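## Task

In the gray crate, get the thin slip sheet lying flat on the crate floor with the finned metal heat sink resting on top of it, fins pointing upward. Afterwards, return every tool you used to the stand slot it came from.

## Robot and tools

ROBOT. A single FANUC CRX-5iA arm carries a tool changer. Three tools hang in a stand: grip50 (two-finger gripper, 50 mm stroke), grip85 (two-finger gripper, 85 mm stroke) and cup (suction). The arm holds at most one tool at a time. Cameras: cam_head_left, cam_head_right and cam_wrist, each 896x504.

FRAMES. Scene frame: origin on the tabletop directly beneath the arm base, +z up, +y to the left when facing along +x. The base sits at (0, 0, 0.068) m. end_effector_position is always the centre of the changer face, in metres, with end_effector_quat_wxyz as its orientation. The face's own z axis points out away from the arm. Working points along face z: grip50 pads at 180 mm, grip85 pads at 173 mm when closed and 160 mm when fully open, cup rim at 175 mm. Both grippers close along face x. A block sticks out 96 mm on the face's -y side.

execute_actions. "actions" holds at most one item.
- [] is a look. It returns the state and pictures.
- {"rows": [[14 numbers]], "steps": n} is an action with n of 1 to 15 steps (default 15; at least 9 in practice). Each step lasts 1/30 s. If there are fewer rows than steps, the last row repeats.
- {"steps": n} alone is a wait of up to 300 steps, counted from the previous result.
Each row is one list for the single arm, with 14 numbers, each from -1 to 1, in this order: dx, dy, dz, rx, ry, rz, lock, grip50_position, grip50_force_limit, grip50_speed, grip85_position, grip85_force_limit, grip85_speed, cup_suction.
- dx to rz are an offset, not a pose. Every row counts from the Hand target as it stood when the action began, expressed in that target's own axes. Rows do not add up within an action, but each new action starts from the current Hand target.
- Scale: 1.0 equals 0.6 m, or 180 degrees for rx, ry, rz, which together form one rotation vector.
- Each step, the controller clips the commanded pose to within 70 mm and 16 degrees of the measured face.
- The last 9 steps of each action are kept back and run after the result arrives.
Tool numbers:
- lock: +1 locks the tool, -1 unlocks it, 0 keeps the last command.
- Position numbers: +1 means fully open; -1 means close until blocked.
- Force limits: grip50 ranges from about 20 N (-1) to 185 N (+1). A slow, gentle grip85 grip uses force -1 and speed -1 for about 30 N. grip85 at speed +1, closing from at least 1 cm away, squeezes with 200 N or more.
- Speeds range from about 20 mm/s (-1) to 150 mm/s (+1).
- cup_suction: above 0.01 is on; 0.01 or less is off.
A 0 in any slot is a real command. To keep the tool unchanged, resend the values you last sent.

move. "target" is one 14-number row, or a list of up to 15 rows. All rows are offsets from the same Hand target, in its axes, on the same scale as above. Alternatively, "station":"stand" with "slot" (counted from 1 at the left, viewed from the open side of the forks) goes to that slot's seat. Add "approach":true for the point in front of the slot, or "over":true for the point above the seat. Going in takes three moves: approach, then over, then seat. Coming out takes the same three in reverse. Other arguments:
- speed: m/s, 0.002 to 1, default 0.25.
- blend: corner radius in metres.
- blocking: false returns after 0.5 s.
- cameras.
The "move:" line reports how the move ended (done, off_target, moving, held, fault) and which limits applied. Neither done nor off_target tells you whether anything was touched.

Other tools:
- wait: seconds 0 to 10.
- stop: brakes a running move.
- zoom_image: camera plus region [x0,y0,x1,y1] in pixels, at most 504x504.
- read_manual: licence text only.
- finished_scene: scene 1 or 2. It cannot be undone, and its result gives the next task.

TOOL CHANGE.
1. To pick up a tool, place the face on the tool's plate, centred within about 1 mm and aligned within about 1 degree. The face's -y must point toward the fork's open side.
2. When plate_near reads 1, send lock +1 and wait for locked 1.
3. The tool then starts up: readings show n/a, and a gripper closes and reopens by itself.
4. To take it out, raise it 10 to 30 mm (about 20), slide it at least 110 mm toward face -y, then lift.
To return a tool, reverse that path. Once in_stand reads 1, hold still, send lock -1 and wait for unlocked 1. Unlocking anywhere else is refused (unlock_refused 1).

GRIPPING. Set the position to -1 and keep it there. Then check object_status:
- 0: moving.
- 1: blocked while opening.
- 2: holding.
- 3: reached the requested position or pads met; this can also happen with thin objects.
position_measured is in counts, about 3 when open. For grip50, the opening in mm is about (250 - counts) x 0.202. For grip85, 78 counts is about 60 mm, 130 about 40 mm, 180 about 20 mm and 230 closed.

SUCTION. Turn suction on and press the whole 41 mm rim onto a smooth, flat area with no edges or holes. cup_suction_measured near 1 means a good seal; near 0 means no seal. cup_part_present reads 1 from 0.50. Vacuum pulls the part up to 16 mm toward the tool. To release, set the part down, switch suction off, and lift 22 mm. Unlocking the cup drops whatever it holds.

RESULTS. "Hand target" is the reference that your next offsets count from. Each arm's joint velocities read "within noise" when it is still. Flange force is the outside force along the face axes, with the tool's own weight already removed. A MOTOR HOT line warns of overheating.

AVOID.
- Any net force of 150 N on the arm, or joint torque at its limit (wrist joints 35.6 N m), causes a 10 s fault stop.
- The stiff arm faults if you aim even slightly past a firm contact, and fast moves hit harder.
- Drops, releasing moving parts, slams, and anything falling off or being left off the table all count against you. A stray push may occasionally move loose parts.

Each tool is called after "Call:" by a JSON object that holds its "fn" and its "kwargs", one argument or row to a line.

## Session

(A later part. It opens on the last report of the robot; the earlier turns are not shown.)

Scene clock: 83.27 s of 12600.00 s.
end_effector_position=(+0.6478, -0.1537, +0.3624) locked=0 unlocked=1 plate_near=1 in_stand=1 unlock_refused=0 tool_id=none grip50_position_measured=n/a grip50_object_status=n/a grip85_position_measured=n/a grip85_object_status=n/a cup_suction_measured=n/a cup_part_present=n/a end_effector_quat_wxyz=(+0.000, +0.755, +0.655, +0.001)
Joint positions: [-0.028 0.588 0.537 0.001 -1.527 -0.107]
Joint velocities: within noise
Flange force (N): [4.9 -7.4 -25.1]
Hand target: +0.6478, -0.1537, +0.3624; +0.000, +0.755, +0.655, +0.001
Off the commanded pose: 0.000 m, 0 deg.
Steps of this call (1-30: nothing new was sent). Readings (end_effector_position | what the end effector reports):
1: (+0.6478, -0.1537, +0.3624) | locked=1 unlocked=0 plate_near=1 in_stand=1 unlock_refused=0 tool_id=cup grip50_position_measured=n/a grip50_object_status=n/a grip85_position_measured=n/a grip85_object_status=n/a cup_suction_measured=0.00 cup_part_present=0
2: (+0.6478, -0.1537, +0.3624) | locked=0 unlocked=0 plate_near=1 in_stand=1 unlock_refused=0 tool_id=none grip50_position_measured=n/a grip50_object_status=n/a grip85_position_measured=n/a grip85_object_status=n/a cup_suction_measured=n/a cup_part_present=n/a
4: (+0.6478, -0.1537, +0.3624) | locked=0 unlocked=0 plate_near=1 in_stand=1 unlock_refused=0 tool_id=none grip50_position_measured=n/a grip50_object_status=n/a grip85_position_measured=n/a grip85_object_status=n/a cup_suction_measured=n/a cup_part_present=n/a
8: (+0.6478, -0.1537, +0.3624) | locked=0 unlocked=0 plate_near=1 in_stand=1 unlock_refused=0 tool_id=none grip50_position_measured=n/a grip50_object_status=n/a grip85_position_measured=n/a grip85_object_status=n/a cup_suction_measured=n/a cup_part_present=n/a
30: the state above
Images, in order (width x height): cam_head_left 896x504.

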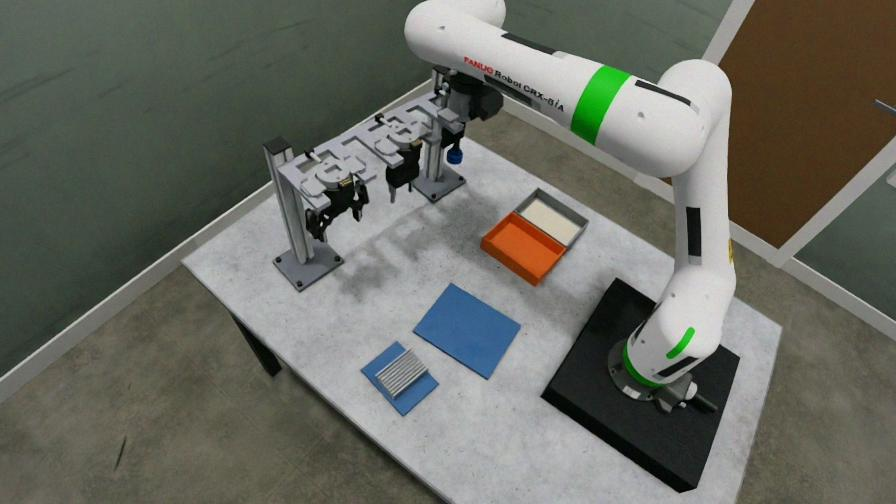

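Back for grip85 (slot 1).

Call:
{"fn": "move", "kwargs": {
  "station": "stand",
  "slot": 3,
  "over": true,
  "speed": 0.06,
  "cameras": []
}}

Call:
{"fn": "move", "kwargs": {
  "station": "stand",
  "slot": 3,
  "approach": true,
  "cameras": []
}}

Call:
{"fn": "move", "kwargs": {
  "station": "stand",
  "slot": 1,
  "approach": true,
  "cameras": []
}}

Call:
{"fn": "move", "kwargs": {
  "station": "stand",
  "slot": 1,
  "over": true,
  "speed": 0.2,
  "cameras": []
}}

Call:
{"fn": "move", "kwargs": {
  "station": "stand",
  "slot": 1,
  "speed": 0.03,
  "cameras": []
}}

Call:
{"fn": "move", "kwargs": {
  "target": [0,0,0,0,0,0,1,1,-1,-1,1,-0.2,-1,0],
  "cameras": []
}}

Call:
{"fn": "wait", "kwargs": {
  "seconds": 4,
  "cameras": []
}}

Call:
{"fn": "move", "kwargs": {
  "station": "stand",
  "slot": 1,
  "over": true,
  "speed": 0.06,
  "cameras": []
}}

Call:
{"fn": "move", "kwargs": {
  "station": "stand",
  "slot": 1,
  "approach": true,
  "cameras": []
}}

Scene clock: 86.27 s of 12600.00 s.
end_effector_position=(+0.6477, -0.1537, +0.3845) locked=0 unlocked=1 plate_near=0 in_stand=0 unlock_refused=0 tool_id=none grip50_position_measured=n/a grip50_object_status=n/a grip85_position_measured=n/a grip85_object_status=n/a cup_suction_measured=n/a cup_part_present=n/a end_effector_quat_wxyz=(+0.000, +0.755, +0.655, +0.001)
Joint positions: [-0.028 0.586 0.586 0.001 -1.577 -0.107]
Joint velocities: within noise
Flange force (N): [2.5 -12.6 3.9]
Hand target: +0.6477, -0.1537, +0.3844; +0.000, +0.755, +0.655, +0.001
Off the commanded pose: 0.000 m, 0 deg.
Kept back: nothing.
move: done; to station stand, slot 3, over the seat
No camera images: "cameras" was empty.

Scene clock: 87.37 s of 12600.00 s.
end_effector_position=(+0.5092, -0.1344, +0.3836) locked=0 unlocked=1 plate_near=0 in_stand=0 unlock_refused=0 tool_id=none grip50_position_measured=n/a grip50_object_status=n/a grip85_position_measured=n/a grip85_object_status=n/a cup_suction_measured=n/a cup_part_present=n/a end_effector_quat_wxyz=(+0.000, +0.755, +0.655, +0.001)
Joint positions: [0 0.218 0.081 0.001 -1.442 -0.135]
Joint velocities: [0.002 -0.005 -0.005 0.001 0.003 -0.003]
Flange force (N): [2.8 -6.5 1.7]
Hand target: +0.5091, -0.1343, +0.3837; +0.000, +0.755, +0.655, +0.001
Off the commanded pose: 0.000 m, 0 deg.
Kept back: nothing.
move: done; to station stand, slot 3, approach point
No camera images: "cameras" was empty.

Scene clock: 89.33 s of 12600.00 s.
end_effector_position=(+0.5588, +0.2217, +0.3840) locked=0 unlocked=1 plate_near=0 in_stand=0 unlock_refused=0 tool_id=none grip50_position_measured=n/a grip50_object_status=n/a grip85_position_measured=n/a grip85_object_status=n/a cup_suction_measured=n/a cup_part_present=n/a end_effector_quat_wxyz=(-0.001, +0.755, +0.655, +0.001)
Joint positions: [0.599 0.409 0.328 -0.004 -1.497 -0.733]
Joint velocities: within noise
Flange force (N): [-5.2 -8.9 2.3]
Hand target: +0.5588, +0.2218, +0.3840; -0.001, +0.755, +0.655, +0.001
Off the commanded pose: 0.000 m, 0 deg.
Kept back: nothing.
move: done; to station stand, slot 1, approach point
No camera images: "cameras" was empty.

Scene clock: 90.63 s of 12600.00 s.
end_effector_position=(+0.6973, +0.2024, +0.3847) locked=0 unlocked=1 plate_near=0 in_stand=0 unlock_refused=0 tool_id=none grip50_position_measured=n/a grip50_object_status=n/a grip85_position_measured=n/a grip85_object_status=n/a cup_suction_measured=n/a cup_part_present=n/a end_effector_quat_wxyz=(+0.000, +0.755, +0.655, +0.002)
Joint positions: [0.467 0.793 0.917 -0.003 -1.701 -0.602]
Joint velocities: [-0.003 0.009 0.015 -0.001 -0.012 0.001]
Flange force (N): no reading
Hand target: +0.6974, +0.2025, +0.3847; +0.000, +0.755, +0.655, +0.001
Off the commanded pose: 0.000 m, 0 deg.
Kept back: nothing.
move: done; to station stand, slot 1, over the seat
No camera images: "cameras" was empty.

Scene clock: 91.67 s of 12600.00 s.
end_effector_position=(+0.6975, +0.2025, +0.3630) locked=0 unlocked=1 plate_near=1 in_stand=1 unlock_refused=0 tool_id=none grip50_position_measured=n/a grip50_object_status=n/a grip85_position_measured=n/a grip85_object_status=n/a cup_suction_measured=n/a cup_part_present=n/a end_effector_quat_wxyz=(+0.000, +0.755, +0.655, +0.002)
Joint positions: [0.467 0.785 0.853 -0.003 -1.645 -0.602]
Joint velocities: within noise
Flange force (N): [-2.2 -12.0 -7.4]
Hand target: +0.6975, +0.2025, +0.3627; +0.000, +0.755, +0.655, +0.001
Off the commanded pose: 0.000 m, 0 deg.
Kept back: nothing.
move: done; to station stand, slot 1
No camera images: "cameras" was empty.

Scene clock: 92.17 s of 12600.00 s.
end_effector_position=(+0.6975, +0.2025, +0.3628) locked=0 unlocked=0 plate_near=1 in_stand=1 unlock_refused=0 tool_id=none grip50_position_measured=n/a grip50_object_status=n/a grip85_position_measured=n/a grip85_object_status=n/a cup_suction_measured=n/a cup_part_present=n/a end_effector_quat_wxyz=(+0.000, +0.755, +0.655, +0.002)
Joint positions: [0.467 0.785 0.853 -0.003 -1.645 -0.602]
Joint velocities: within noise
Flange force (N): [-1.0 -11.1 -16.9]
Hand target: +0.6975, +0.2025, +0.3627; +0.000, +0.755, +0.655, +0.001
Off the commanded pose: 0.000 m, 0 deg.
Kept back: nothing.
move: done
No camera images: "cameras" was empty.

Scene clock: 96.17 s of 12600.00 s.
end_effector_position=(+0.6975, +0.2025, +0.3627) locked=1 unlocked=0 plate_near=1 in_stand=1 unlock_refused=0 tool_id=grip85 grip50_position_measured=n/a grip50_object_status=n/a grip85_position_measured=3 grip85_object_status=3 cup_suction_measured=n/a cup_part_present=n/a end_effector_quat_wxyz=(+0.000, +0.755, +0.655, +0.001)
Joint positions: [0.467 0.785 0.853 -0.003 -1.645 -0.602]
Joint velocities: within noise
Flange force (N): [-4.3 -14.8 -34.6]
Hand target: +0.6975, +0.2025, +0.3627; +0.000, +0.755, +0.655, +0.001
Off the commanded pose: 0.000 m, 0 deg.
Steps of this call (1-120: nothing new was sent). Readings (end_effector_position | what the end effector reports):
1: (+0.6975, +0.2025, +0.3628) | locked=0 unlocked=0 plate_near=1 in_stand=1 unlock_refused=0 tool_id=none grip50_position_measured=n/a grip50_object_status=n/a grip85_position_measured=n/a grip85_object_status=n/a cup_suction_measured=n/a cup_part_present=n/a
2: (+0.6975, +0.2025, +0.3628) | locked=0 unlocked=0 plate_near=1 in_stand=1 unlock_refused=0 tool_id=none grip50_position_measured=n/a grip50_object_status=n/a grip85_position_measured=n/a grip85_object_status=n/a cup_suction_measured=n/a cup_part_present=n/a
4: (+0.6975, +0.2025, +0.3628) | locked=0 unlocked=0 plate_near=1 in_stand=1 unlock_refused=0 tool_id=none grip50_position_measured=n/a grip50_object_status=n/a grip85_position_measured=n/a grip85_object_status=n/a cup_suction_measured=n/a cup_part_present=n/a
8: (+0.6975, +0.2025, +0.3628) | locked=0 unlocked=0 plate_near=1 in_stand=1 unlock_refused=0 tool_id=none grip50_position_measured=n/a grip50_object_status=n/a grip85_position_measured=n/a grip85_object_status=n/a cup_suction_measured=n/a cup_part_present=n/a
120: the state above
No camera images: "cameras" was empty.

Scene clock: 97.20 s of 12600.00 s.
end_effector_position=(+0.6974, +0.2025, +0.3846) locked=1 unlocked=0 plate_near=1 in_stand=0 unlock_refused=0 tool_id=grip85 grip50_position_measured=n/a grip50_object_status=n/a grip85_position_measured=3 grip85_object_status=3 cup_suction_measured=n/a cup_part_present=n/a end_effector_quat_wxyz=(+0.000, +0.755, +0.655, +0.001)
Joint positions: [0.467 0.794 0.918 -0.003 -1.702 -0.602]
Joint velocities: [0.002 0.001 0.005 0 -0.003 -0.001]
Flange force (N): no reading
Hand target: +0.6974, +0.2025, +0.3847; +0.000, +0.755, +0.655, +0.001
Off the commanded pose: 0.000 m, 0 deg.
Kept back: nothing.
move: done; to station stand, slot 1, over the seat
No camera images: "cameras" was empty.

Scene clock: 98.33 s of 12600.00 s.
end_effector_position=(+0.5589, +0.2218, +0.3840) locked=1 unlocked=0 plate_near=1 in_stand=0 unlock_refused=0 tool_id=grip85 grip50_position_measured=n/a grip50_object_status=n/a grip85_position_measured=3 grip85_object_status=3 cup_suction_measured=n/a cup_part_present=n/a end_effector_quat_wxyz=(-0.001, +0.755, +0.655, +0.001)
Joint positions: [0.599 0.409 0.329 -0.005 -1.497 -0.733]
Joint velocities: within noise
Flange force (N): [-4.0 -6.5 2.3]
Hand target: +0.5588, +0.2218, +0.3840; -0.001, +0.755, +0.655, +0.001
Off the commanded pose: 0.000 m, 0 deg.
Kept back: nothing.
move: done; to station stand, slot 1, approach point
No camera images: "cameras" was empty.

Call:
{"fn": "move", "kwargs": {
  "target": [0.1414,-0.2567,0,0,0,0.495,0,1,-1,-1,1,-0.2,-1,0],
  "cameras": ["cam_wrist"]
}}

Scene clock: 102.20 s of 12600.00 s.
end_effector_position=(+0.4183, +0.3274, +0.3841) locked=1 unlocked=0 plate_near=1 in_stand=0 unlock_refused=0 tool_id=grip85 grip50_position_measured=n/a grip50_object_status=n/a grip85_position_measured=3 grip85_object_status=3 cup_suction_measured=n/a cup_part_present=n/a end_effector_quat_wxyz=(-0.001, +0.998, -0.063, +0.000)
Joint positions: [0.912 0.229 0.098 -0.006 -1.444 -2.6]
Joint velocities: [0.001 -0.001 -0.001 0.001 0.001 -0.007]
Flange force (N): [-7.7 5.9 4.2]
Hand target: +0.4183, +0.3275, +0.3841; -0.001, +0.998, -0.063, +0.000
Off the commanded pose: 0.000 m, 0 deg.
Kept back: nothing.
move: done
Images, in order (width x height): cam_wrist 896x504.

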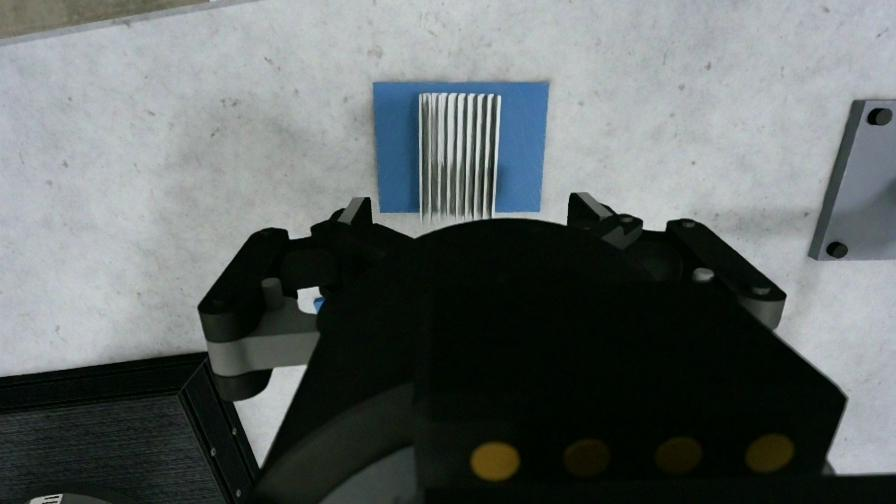

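Call:
{"fn": "move", "kwargs": {
  "target": [
    [0,0.0058,0.2,0,0,0,0,1,-1,-1,1,-0.2,-1,0],
    [0,0.0058,0.3005,0,0,0,0,1,-1,-1,1,-0.2,-1,0]
  ],
  "speed": [0.15,0.05],
  "cameras": []
}}

Call:
{"fn": "move", "kwargs": {
  "target": [0,0,0,0,0,0,0,1,-1,-1,-1,-0.2,-1,0],
  "cameras": ["cam_wrist"]
}}

Scene clock: 105.00 s of 12600.00 s.
end_effector_position=(+0.4180, +0.3245, +0.2039) locked=1 unlocked=0 plate_near=1 in_stand=0 unlock_refused=0 tool_id=grip85 grip50_position_measured=n/a grip50_object_status=n/a grip85_position_measured=3 grip85_object_status=3 cup_suction_measured=n/a cup_part_present=n/a end_effector_quat_wxyz=(-0.001, +0.998, -0.063, +0.000)
Joint positions: [0.911 0.366 -0.171 -0.007 -1.038 -2.597]
Joint velocities: within noise
Flange force (N): [-5.2 2.2 -0.5]
Hand target: +0.4181, +0.3245, +0.2038; -0.001, +0.998, -0.063, +0.000
Off the commanded pose: 0.000 m, 0 deg.
Kept back: nothing.
move: done
No camera images: "cameras" was empty.

Scene clock: 106.77 s of 12600.00 s.
end_effector_position=(+0.4181, +0.3245, +0.2038) locked=1 unlocked=0 plate_near=1 in_stand=0 unlock_refused=0 tool_id=grip85 grip50_position_measured=n/a grip50_object_status=n/a grip85_position_measured=78 grip85_object_status=2 cup_suction_measured=n/a cup_part_present=n/a end_effector_quat_wxyz=(-0.001, +0.998, -0.063, +0.000)
Joint positions: [0.911 0.366 -0.172 -0.007 -1.038 -2.597]
Joint velocities: within noise
Flange force (N): [-11.0 5.8 -20.2]
Hand target: +0.4181, +0.3245, +0.2038; -0.001, +0.998, -0.063, +0.000
Off the commanded pose: 0.000 m, 0 deg.
Kept back: nothing.
move: done
Images, in order (width x height): cam_wrist 896x504.

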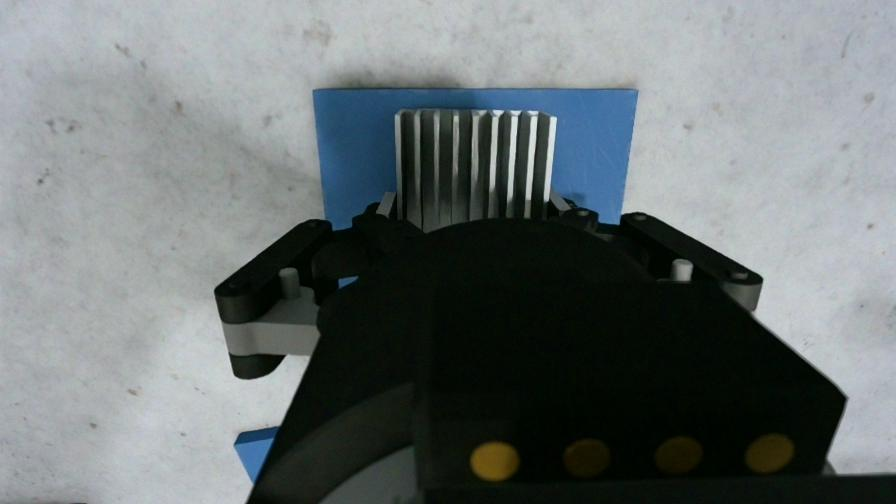

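Call:
{"fn": "move", "kwargs": {
  "target": [
    [0,0,-0.04,0,0,0,0,1,-1,-1,-1,-0.2,-1,0],
    [0,0,-0.18,0,0,0,0,1,-1,-1,-1,-0.2,-1,0],
    [0.0717,1.0,-0.18,0,0,-0.029,0,1,-1,-1,-1,-0.2,-1,0]
  ],
  "speed": [0.04,0.15,0.3],
  "cameras": ["cam_wrist"]
}}

Scene clock: 111.13 s of 12600.00 s.
end_effector_position=(+0.3853, -0.2763, +0.3103) locked=1 unlocked=0 plate_near=1 in_stand=0 unlock_refused=0 tool_id=grip85 grip50_position_measured=n/a grip50_object_status=n/a grip85_position_measured=78 grip85_object_status=2 cup_suction_measured=n/a cup_part_present=n/a end_effector_quat_wxyz=(-0.001, +1.000, -0.017, +0.001)
Joint positions: [-0.334 0.125 -0.199 0.003 -1.254 -1.266]
Joint velocities: [-0.003 0.004 0.005 -0.002 -0.002 0.003]
Flange force (N): [-5.2 -7.8 2.7]
Hand target: +0.3854, -0.2765, +0.3103; -0.001, +1.000, -0.017, +0.001
Off the commanded pose: 0.000 m, 0 deg.
Kept back: nothing.
move: done
Images, in order (width x height): cam_wrist 896x504.

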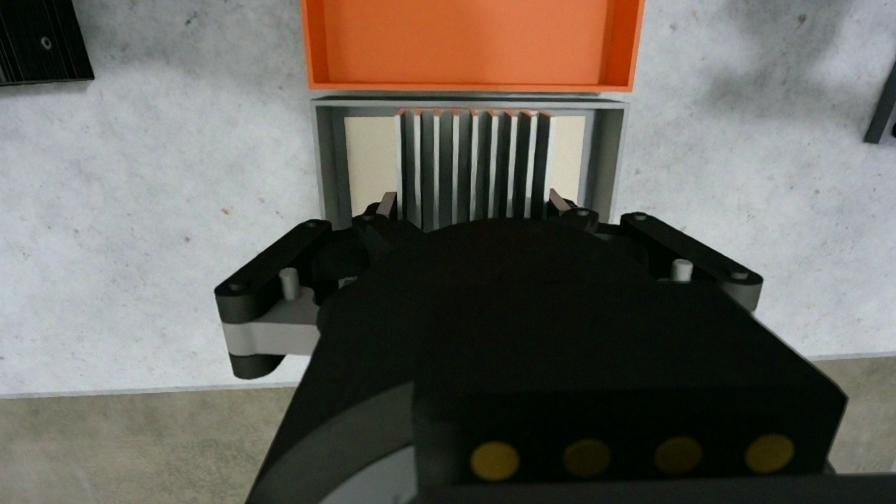

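Call:
{"fn": "move", "kwargs": {
  "target": [
    [0.003,0.031,0.0,0,0,0,0,1,-1,-1,-1,-0.2,-1,0],
    [0.003,0.031,0.153,0,0,0,0,1,-1,-1,-1,-0.2,-1,0]
  ],
  "speed": 0.08,
  "cameras": ["cam_wrist","cam_head_left"]
}}

Call:
{"fn": "zoom_image", "kwargs": {
  "camera": "cam_head_left",
  "region": [480, 150, 620, 270]
}}

Call:
{"fn": "zoom_image", "kwargs": {
  "camera": "cam_wrist",
  "region": [220, 0, 720, 260]
}}

Scene clock: 113.37 s of 12600.00 s.
end_effector_position=(+0.3866, -0.2949, +0.2186) locked=1 unlocked=0 plate_near=1 in_stand=0 unlock_refused=0 tool_id=grip85 grip50_position_measured=n/a grip50_object_status=n/a grip85_position_measured=78 grip85_object_status=2 cup_suction_measured=n/a cup_part_present=n/a end_effector_quat_wxyz=(-0.001, +1.000, -0.017, +0.001)
Joint positions: [-0.371 0.248 -0.287 0.003 -1.043 -1.229]
Joint velocities: within noise
Flange force (N): [-0.9 -2.9 1.6]
Hand target: +0.3866, -0.2949, +0.2185; -0.001, +1.000, -0.017, +0.001
Off the commanded pose: 0.000 m, 0 deg.
Kept back: nothing.
move: done
Images, in order (width x height): cam_head_left 896x504, cam_wrist 896x504.

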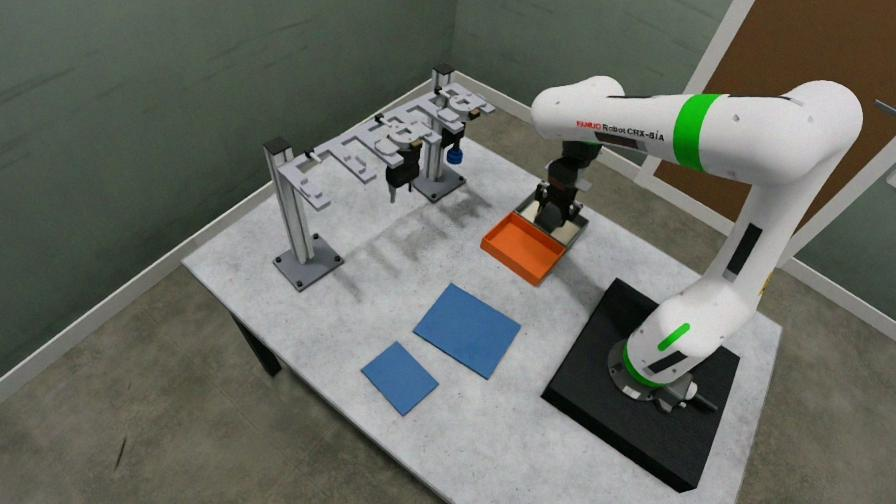

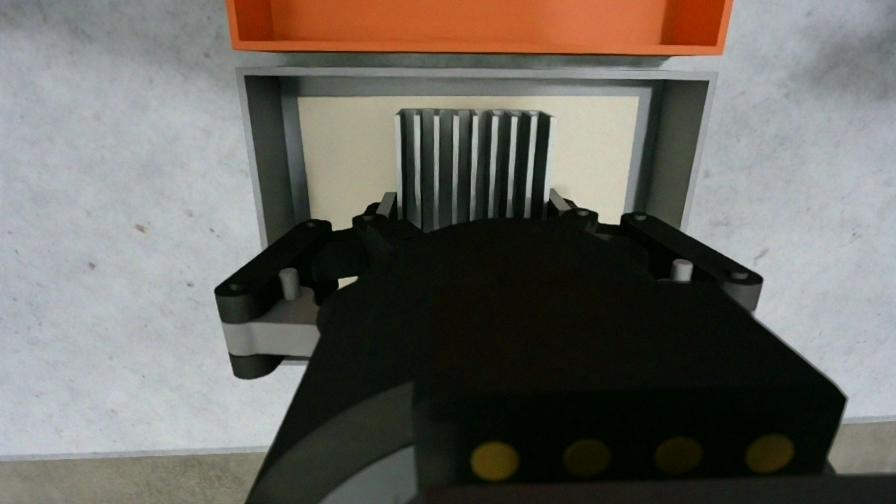

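Scaled by 3.600 from the camera's 896x504 image, which has a finer 1280x720 frame.

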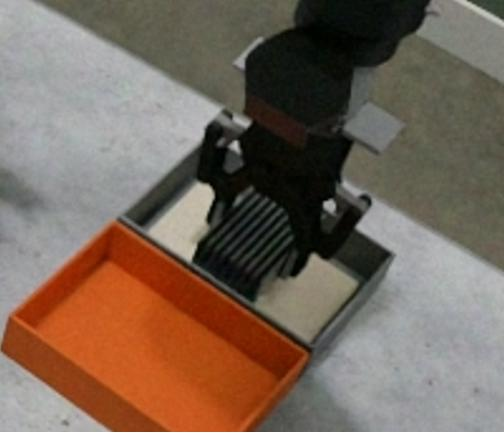

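Scaled by 1.008 from the camera's 896x504 image, which has a finer 1280x720 frame.

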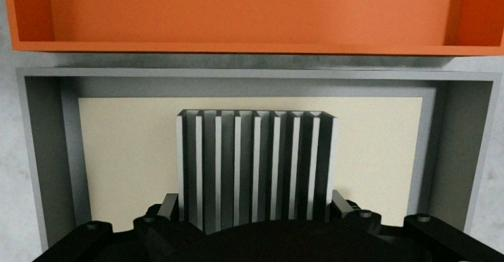

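Call:
{"fn": "move", "kwargs": {
  "target": [0,0.0033,0.0315,0,0,0,0,1,-1,-1,-1,-0.2,-1,0],
  "speed": 0.03,
  "cameras": []
}}

Call:
{"fn": "move", "kwargs": {
  "target": [0,0,0.0013,0,0,0,0,1,-1,-1,-1,-0.2,-1,0],
  "speed": 0.01,
  "cameras": []
}}

Scene clock: 115.03 s of 12600.00 s.
end_effector_position=(+0.3866, -0.2968, +0.1997) locked=1 unlocked=0 plate_near=1 in_stand=0 unlock_refused=0 tool_id=grip85 grip50_position_measured=n/a grip50_object_status=n/a grip85_position_measured=78 grip85_object_status=2 cup_suction_measured=n/a cup_part_present=n/a end_effector_quat_wxyz=(-0.001, +1.000, -0.017, +0.001)
Joint positions: [-0.375 0.276 -0.303 0.004 -0.999 -1.225]
Joint velocities: within noise
Flange force (N): [-1.8 -4.1 1.7]
Hand target: +0.3866, -0.2968, +0.1996; -0.001, +1.000, -0.017, +0.001
Off the commanded pose: 0.000 m, 0 deg.
Kept back: nothing.
move: done
No camera images: "cameras" was empty.

Scene clock: 115.73 s of 12600.00 s.
end_effector_position=(+0.3866, -0.2968, +0.1988) locked=1 unlocked=0 plate_near=1 in_stand=0 unlock_refused=0 tool_id=grip85 grip50_position_measured=n/a grip50_object_status=n/a grip85_position_measured=78 grip85_object_status=2 cup_suction_measured=n/a cup_part_present=n/a end_effector_quat_wxyz=(-0.001, +1.000, -0.017, +0.001)
Joint positions: [-0.375 0.277 -0.304 0.004 -0.997 -1.225]
Joint velocities: within noise
Flange force (N): [-3.8 -6.0 -0.6]
Hand target: +0.3866, -0.2968, +0.1988; -0.001, +1.000, -0.017, +0.001
Off the commanded pose: 0.000 m, 0 deg.
Kept back: nothing.
move: done
No camera images: "cameras" was empty.

Call:
{"fn": "move", "kwargs": {
  "target": [0,0,0.0013,0,0,0,0,1,-1,-1,-1,-0.2,-1,0],
  "speed": 0.01,
  "cameras": []
}}

Scene clock: 116.70 s of 12600.00 s.
end_effector_position=(+0.3866, -0.2968, +0.1981) locked=1 unlocked=0 plate_near=1 in_stand=0 unlock_refused=0 tool_id=grip85 grip50_position_measured=n/a grip50_object_status=n/a grip85_position_measured=78 grip85_object_status=2 cup_suction_measured=n/a cup_part_present=n/a end_effector_quat_wxyz=(-0.001, +1.000, -0.017, +0.001)
Joint positions: [-0.375 0.278 -0.304 0.004 -0.995 -1.225]
Joint velocities: within noise
Flange force (N): [-9.5 -14.0 -48.4]
Hand target: +0.3866, -0.2968, +0.1980; -0.001, +1.000, -0.017, +0.001
Off the commanded pose: 0.000 m, 0 deg.
Kept back: nothing.
move: done
No camera images: "cameras" was empty.

Call:
{"fn": "move", "kwargs": {
  "target": [0,0,-0.0008,0,0,0,0,1,-1,-1,-1,-0.2,-1,0],
  "speed": 0.01,
  "cameras": []
}}

Call:
{"fn": "move", "kwargs": {
  "target": [0,0,0,0,0,0,0,1,-1,-1,1,-0.2,-1,0],
  "cameras": []
}}

Call:
{"fn": "move", "kwargs": {
  "target": [
    [0,0,-0.06,0,0,0,0,1,-1,-1,1,-0.2,-1,0],
    [0,0,-0.3,0,0,0,0,1,-1,-1,1,-0.2,-1,0]
  ],
  "speed": [0.06,0.25]
}}

Call:
{"fn": "zoom_image", "kwargs": {
  "camera": "cam_wrist",
  "region": [250, 0, 700, 300]
}}

Scene clock: 117.97 s of 12600.00 s.
end_effector_position=(+0.3865, -0.2968, +0.1984) locked=1 unlocked=0 plate_near=1 in_stand=0 unlock_refused=0 tool_id=grip85 grip50_position_measured=n/a grip50_object_status=n/a grip85_position_measured=78 grip85_object_status=2 cup_suction_measured=n/a cup_part_present=n/a end_effector_quat_wxyz=(-0.001, +1.000, -0.017, +0.000)
Joint positions: [-0.375 0.278 -0.304 0.004 -0.996 -1.225]
Joint velocities: within noise
Flange force (N): [-1.5 -8.0 -29.7]
Hand target: +0.3866, -0.2968, +0.1985; -0.001, +1.000, -0.017, +0.001
Off the commanded pose: 0.000 m, 0 deg.
Kept back: nothing.
move: done
No camera images: "cameras" was empty.

Scene clock: 119.67 s of 12600.00 s.
end_effector_position=(+0.3866, -0.2968, +0.1985) locked=1 unlocked=0 plate_near=1 in_stand=0 unlock_refused=0 tool_id=grip85 grip50_position_measured=n/a grip50_object_status=n/a grip85_position_measured=3 grip85_object_status=3 cup_suction_measured=n/a cup_part_present=n/a end_effector_quat_wxyz=(-0.001, +1.000, -0.017, +0.001)
Joint positions: [-0.375 0.278 -0.304 0.004 -0.996 -1.225]
Joint velocities: within noise
Flange force (N): [-3.8 -5.5 -0.5]
Hand target: +0.3866, -0.2968, +0.1985; -0.001, +1.000, -0.017, +0.001
Off the commanded pose: 0.000 m, 0 deg.
Kept back: nothing.
move: done
No camera images: "cameras" was empty.

Scene clock: 121.37 s of 12600.00 s.
end_effector_position=(+0.3864, -0.2972, +0.3786) locked=1 unlocked=0 plate_near=1 in_stand=0 unlock_refused=0 tool_id=grip85 grip50_position_measured=n/a grip50_object_status=n/a grip85_position_measured=3 grip85_object_status=3 cup_suction_measured=n/a cup_part_present=n/a end_effector_quat_wxyz=(-0.001, +1.000, -0.017, +0.001)
Joint positions: [-0.374 0.119 -0.043 0.003 -1.416 -1.225]
Joint velocities: within noise
Flange force (N): [-2.9 -4.4 2.0]
Hand target: +0.3864, -0.2972, +0.3785; -0.001, +1.000, -0.017, +0.001
Off the commanded pose: 0.000 m, 0 deg.
Kept back: nothing.
move: done

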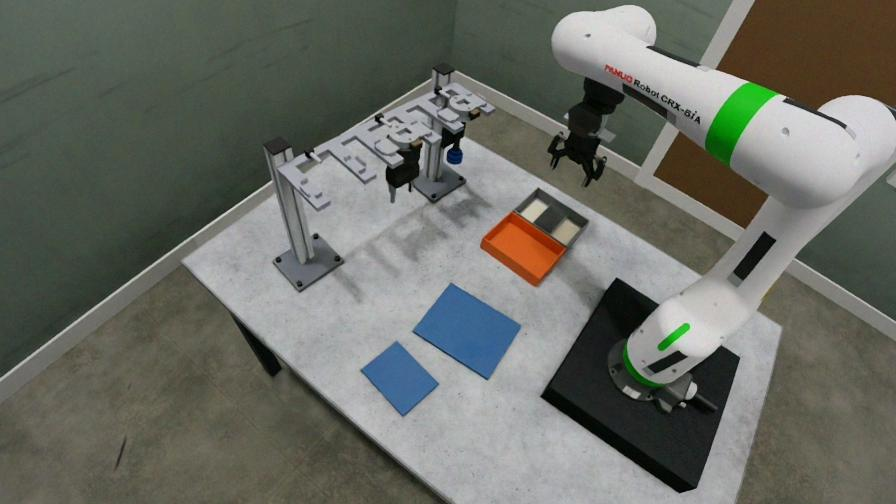

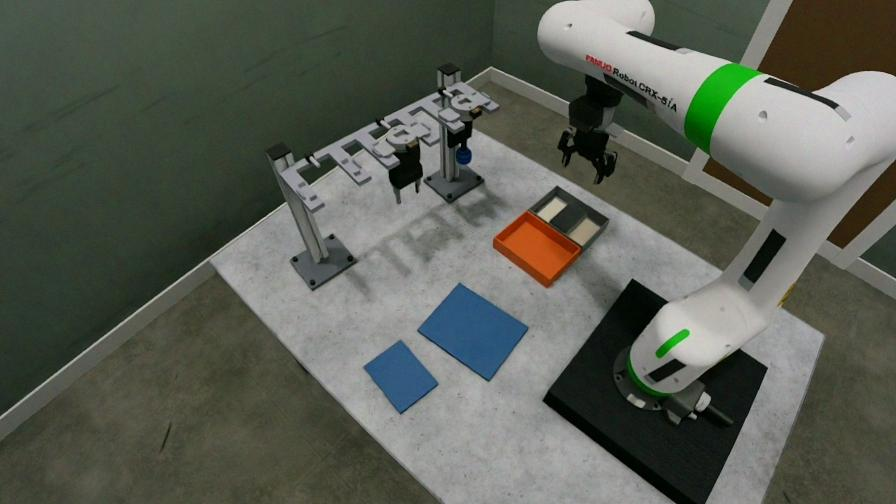

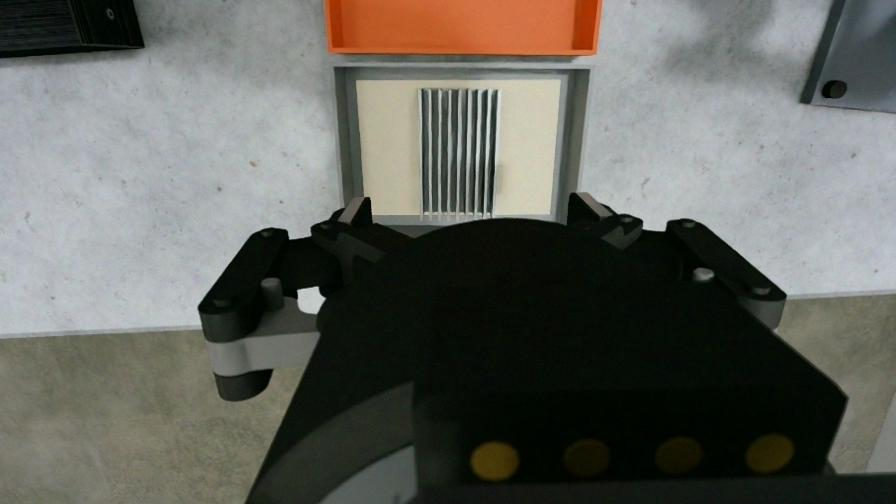

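Scaled by 1.120 from the camera's 896x504 image, which has a finer 1280x720 frame.

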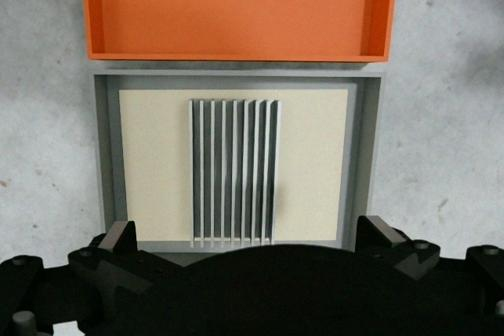

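Call:
{"fn": "move", "kwargs": {
  "station": "stand",
  "slot": 1,
  "approach": true,
  "cameras": []
}}

Call:
{"fn": "move", "kwargs": {
  "station": "stand",
  "slot": 1,
  "over": true,
  "speed": 0.15,
  "cameras": []
}}

Call:
{"fn": "move", "kwargs": {
  "station": "stand",
  "slot": 1,
  "speed": 0.03,
  "cameras": []
}}

Call:
{"fn": "move", "kwargs": {
  "target": [0,0,0,0,0,0,-1,1,-1,-1,1,-0.2,-1,0],
  "cameras": []
}}

Call:
{"fn": "wait", "kwargs": {
  "seconds": 1,
  "cameras": []
}}

Call:
{"fn": "move", "kwargs": {
  "station": "stand",
  "slot": 1,
  "over": true,
  "speed": 0.06
}}

Scene clock: 125.33 s of 12600.00 s.
end_effector_position=(+0.5588, +0.2217, +0.3840) locked=1 unlocked=0 plate_near=1 in_stand=0 unlock_refused=0 tool_id=grip85 grip50_position_measured=n/a grip50_object_status=n/a grip85_position_measured=3 grip85_object_status=3 cup_suction_measured=n/a cup_part_present=n/a end_effector_quat_wxyz=(-0.001, +0.755, +0.655, +0.001)
Joint positions: [0.599 0.409 0.328 -0.004 -1.497 -0.734]
Joint velocities: [0.001 0.004 0.005 -0.001 0 0.003]
Flange force (N): [-2.5 -8.9 2.3]
Hand target: +0.5588, +0.2218, +0.3840; -0.001, +0.755, +0.655, +0.001
Off the commanded pose: 0.000 m, 0 deg.
Kept back: nothing.
move: done; to station stand, slot 1, approach point
No camera images: "cameras" was empty.

Scene clock: 126.80 s of 12600.00 s.
end_effector_position=(+0.6973, +0.2024, +0.3847) locked=1 unlocked=0 plate_near=1 in_stand=0 unlock_refused=0 tool_id=grip85 grip50_position_measured=n/a grip50_object_status=n/a grip85_position_measured=3 grip85_object_status=3 cup_suction_measured=n/a cup_part_present=n/a end_effector_quat_wxyz=(+0.000, +0.755, +0.655, +0.002)
Joint positions: [0.467 0.793 0.917 -0.003 -1.701 -0.602]
Joint velocities: [-0.001 0.006 0.012 -0.001 -0.009 0.001]
Flange force (N): no reading
Hand target: +0.6974, +0.2025, +0.3847; +0.000, +0.755, +0.655, +0.001
Off the commanded pose: 0.000 m, 0 deg.
Kept back: nothing.
move: done; to station stand, slot 1, over the seat
No camera images: "cameras" was empty.

Scene clock: 127.83 s of 12600.00 s.
end_effector_position=(+0.6975, +0.2025, +0.3631) locked=1 unlocked=0 plate_near=1 in_stand=1 unlock_refused=0 tool_id=grip85 grip50_position_measured=n/a grip50_object_status=n/a grip85_position_measured=3 grip85_object_status=3 cup_suction_measured=n/a cup_part_present=n/a end_effector_quat_wxyz=(+0.000, +0.755, +0.655, +0.002)
Joint positions: [0.467 0.785 0.853 -0.003 -1.645 -0.602]
Joint velocities: [-0.001 -0.001 -0.005 0.001 0.004 -0.001]
Flange force (N): [-2.4 -13.0 -17.1]
Hand target: +0.6975, +0.2025, +0.3627; +0.000, +0.755, +0.655, +0.001
Off the commanded pose: 0.000 m, 0 deg.
Kept back: nothing.
move: done; to station stand, slot 1
No camera images: "cameras" was empty.

Scene clock: 128.33 s of 12600.00 s.
end_effector_position=(+0.6975, +0.2024, +0.3629) locked=1 unlocked=0 plate_near=1 in_stand=1 unlock_refused=0 tool_id=grip85 grip50_position_measured=n/a grip50_object_status=n/a grip85_position_measured=3 grip85_object_status=3 cup_suction_measured=n/a cup_part_present=n/a end_effector_quat_wxyz=(+0.000, +0.755, +0.655, +0.002)
Joint positions: [0.467 0.785 0.853 -0.003 -1.645 -0.602]
Joint velocities: within noise
Flange force (N): [-0.9 -11.7 -14.8]
Hand target: +0.6975, +0.2025, +0.3627; +0.000, +0.755, +0.655, +0.001
Off the commanded pose: 0.000 m, 0 deg.
Kept back: nothing.
move: done
No camera images: "cameras" was empty.

Scene clock: 129.33 s of 12600.00 s.
end_effector_position=(+0.6975, +0.2025, +0.3627) locked=0 unlocked=1 plate_near=1 in_stand=1 unlock_refused=0 tool_id=none grip50_position_measured=n/a grip50_object_status=n/a grip85_position_measured=n/a grip85_object_status=n/a cup_suction_measured=n/a cup_part_present=n/a end_effector_quat_wxyz=(+0.000, +0.755, +0.655, +0.001)
Joint positions: [0.467 0.785 0.853 -0.003 -1.645 -0.602]
Joint velocities: within noise
Flange force (N): [-2.7 -13.7 -22.6]
Hand target: +0.6975, +0.2025, +0.3627; +0.000, +0.755, +0.655, +0.001
Off the commanded pose: 0.000 m, 0 deg.
Steps of this call (1-30: nothing new was sent). Readings (end_effector_position | what the end effector reports):
1: (+0.6975, +0.2024, +0.3629) | locked=1 unlocked=0 plate_near=1 in_stand=1 unlock_refused=0 tool_id=grip85 grip50_position_measured=n/a grip50_object_status=n/a grip85_position_measured=3 grip85_object_status=3 cup_suction_measured=n/a cup_part_present=n/a
2: (+0.6975, +0.2024, +0.3629) | locked=0 unlocked=0 plate_near=1 in_stand=1 unlock_refused=0 tool_id=none grip50_position_measured=n/a grip50_object_status=n/a grip85_position_measured=n/a grip85_object_status=n/a cup_suction_measured=n/a cup_part_present=n/a
4: (+0.6975, +0.2024, +0.3629) | locked=0 unlocked=0 plate_near=1 in_stand=1 unlock_refused=0 tool_id=none grip50_position_measured=n/a grip50_object_status=n/a grip85_position_measured=n/a grip85_object_status=n/a cup_suction_measured=n/a cup_part_present=n/a
8: (+0.6975, +0.2025, +0.3628) | locked=0 unlocked=0 plate_near=1 in_stand=1 unlock_refused=0 tool_id=none grip50_position_measured=n/a grip50_object_status=n/a grip85_position_measured=n/a grip85_object_status=n/a cup_suction_measured=n/a cup_part_present=n/a
30: the state above
No camera images: "cameras" was empty.

Scene clock: 130.37 s of 12600.00 s.
end_effector_position=(+0.6974, +0.2025, +0.3846) locked=0 unlocked=1 plate_near=0 in_stand=0 unlock_refused=0 tool_id=none grip50_position_measured=n/a grip50_object_status=n/a grip85_position_measured=n/a grip85_object_status=n/a cup_suction_measured=n/a cup_part_present=n/a end_effector_quat_wxyz=(+0.000, +0.755, +0.655, +0.001)
Joint positions: [0.467 0.794 0.918 -0.003 -1.702 -0.602]
Joint velocities: [0 0.001 0.005 0 -0.004 -0.001]
Flange force (N): no reading
Hand target: +0.6974, +0.2025, +0.3847; +0.000, +0.755, +0.655, +0.001
Off the commanded pose: 0.000 m, 0 deg.
Kept back: nothing.
move: done; to station stand, slot 1, over the seat

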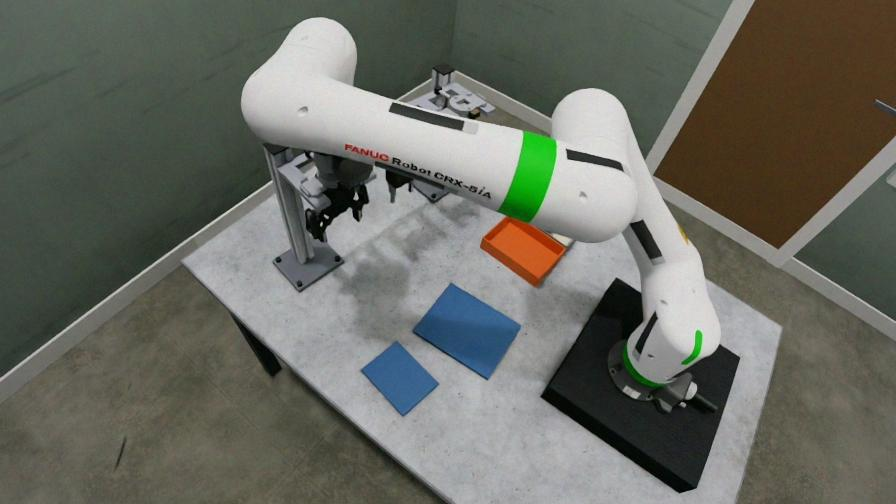

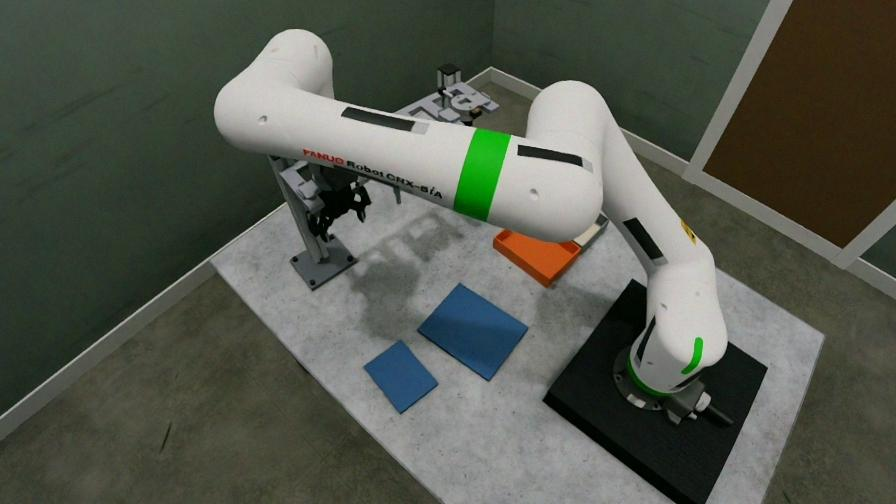

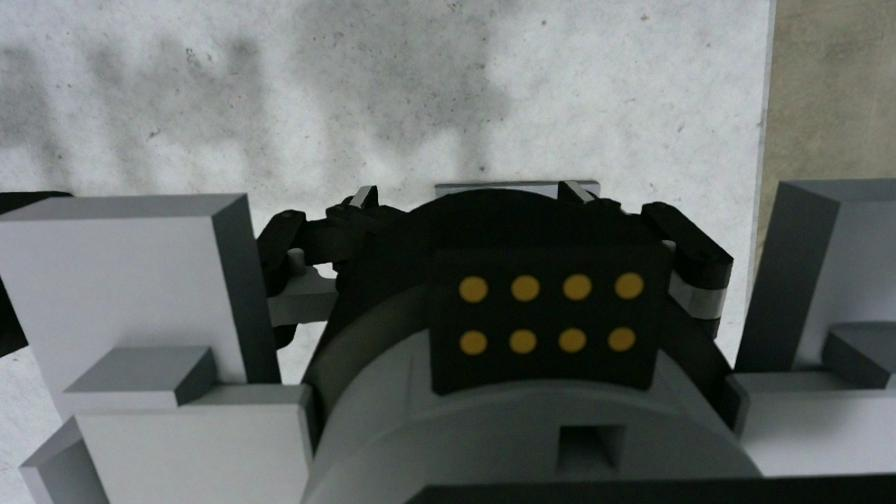

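Call:
{"fn": "finished_scene", "kwargs": {
  "scene": 2
}}

The scene is finished: the task was done.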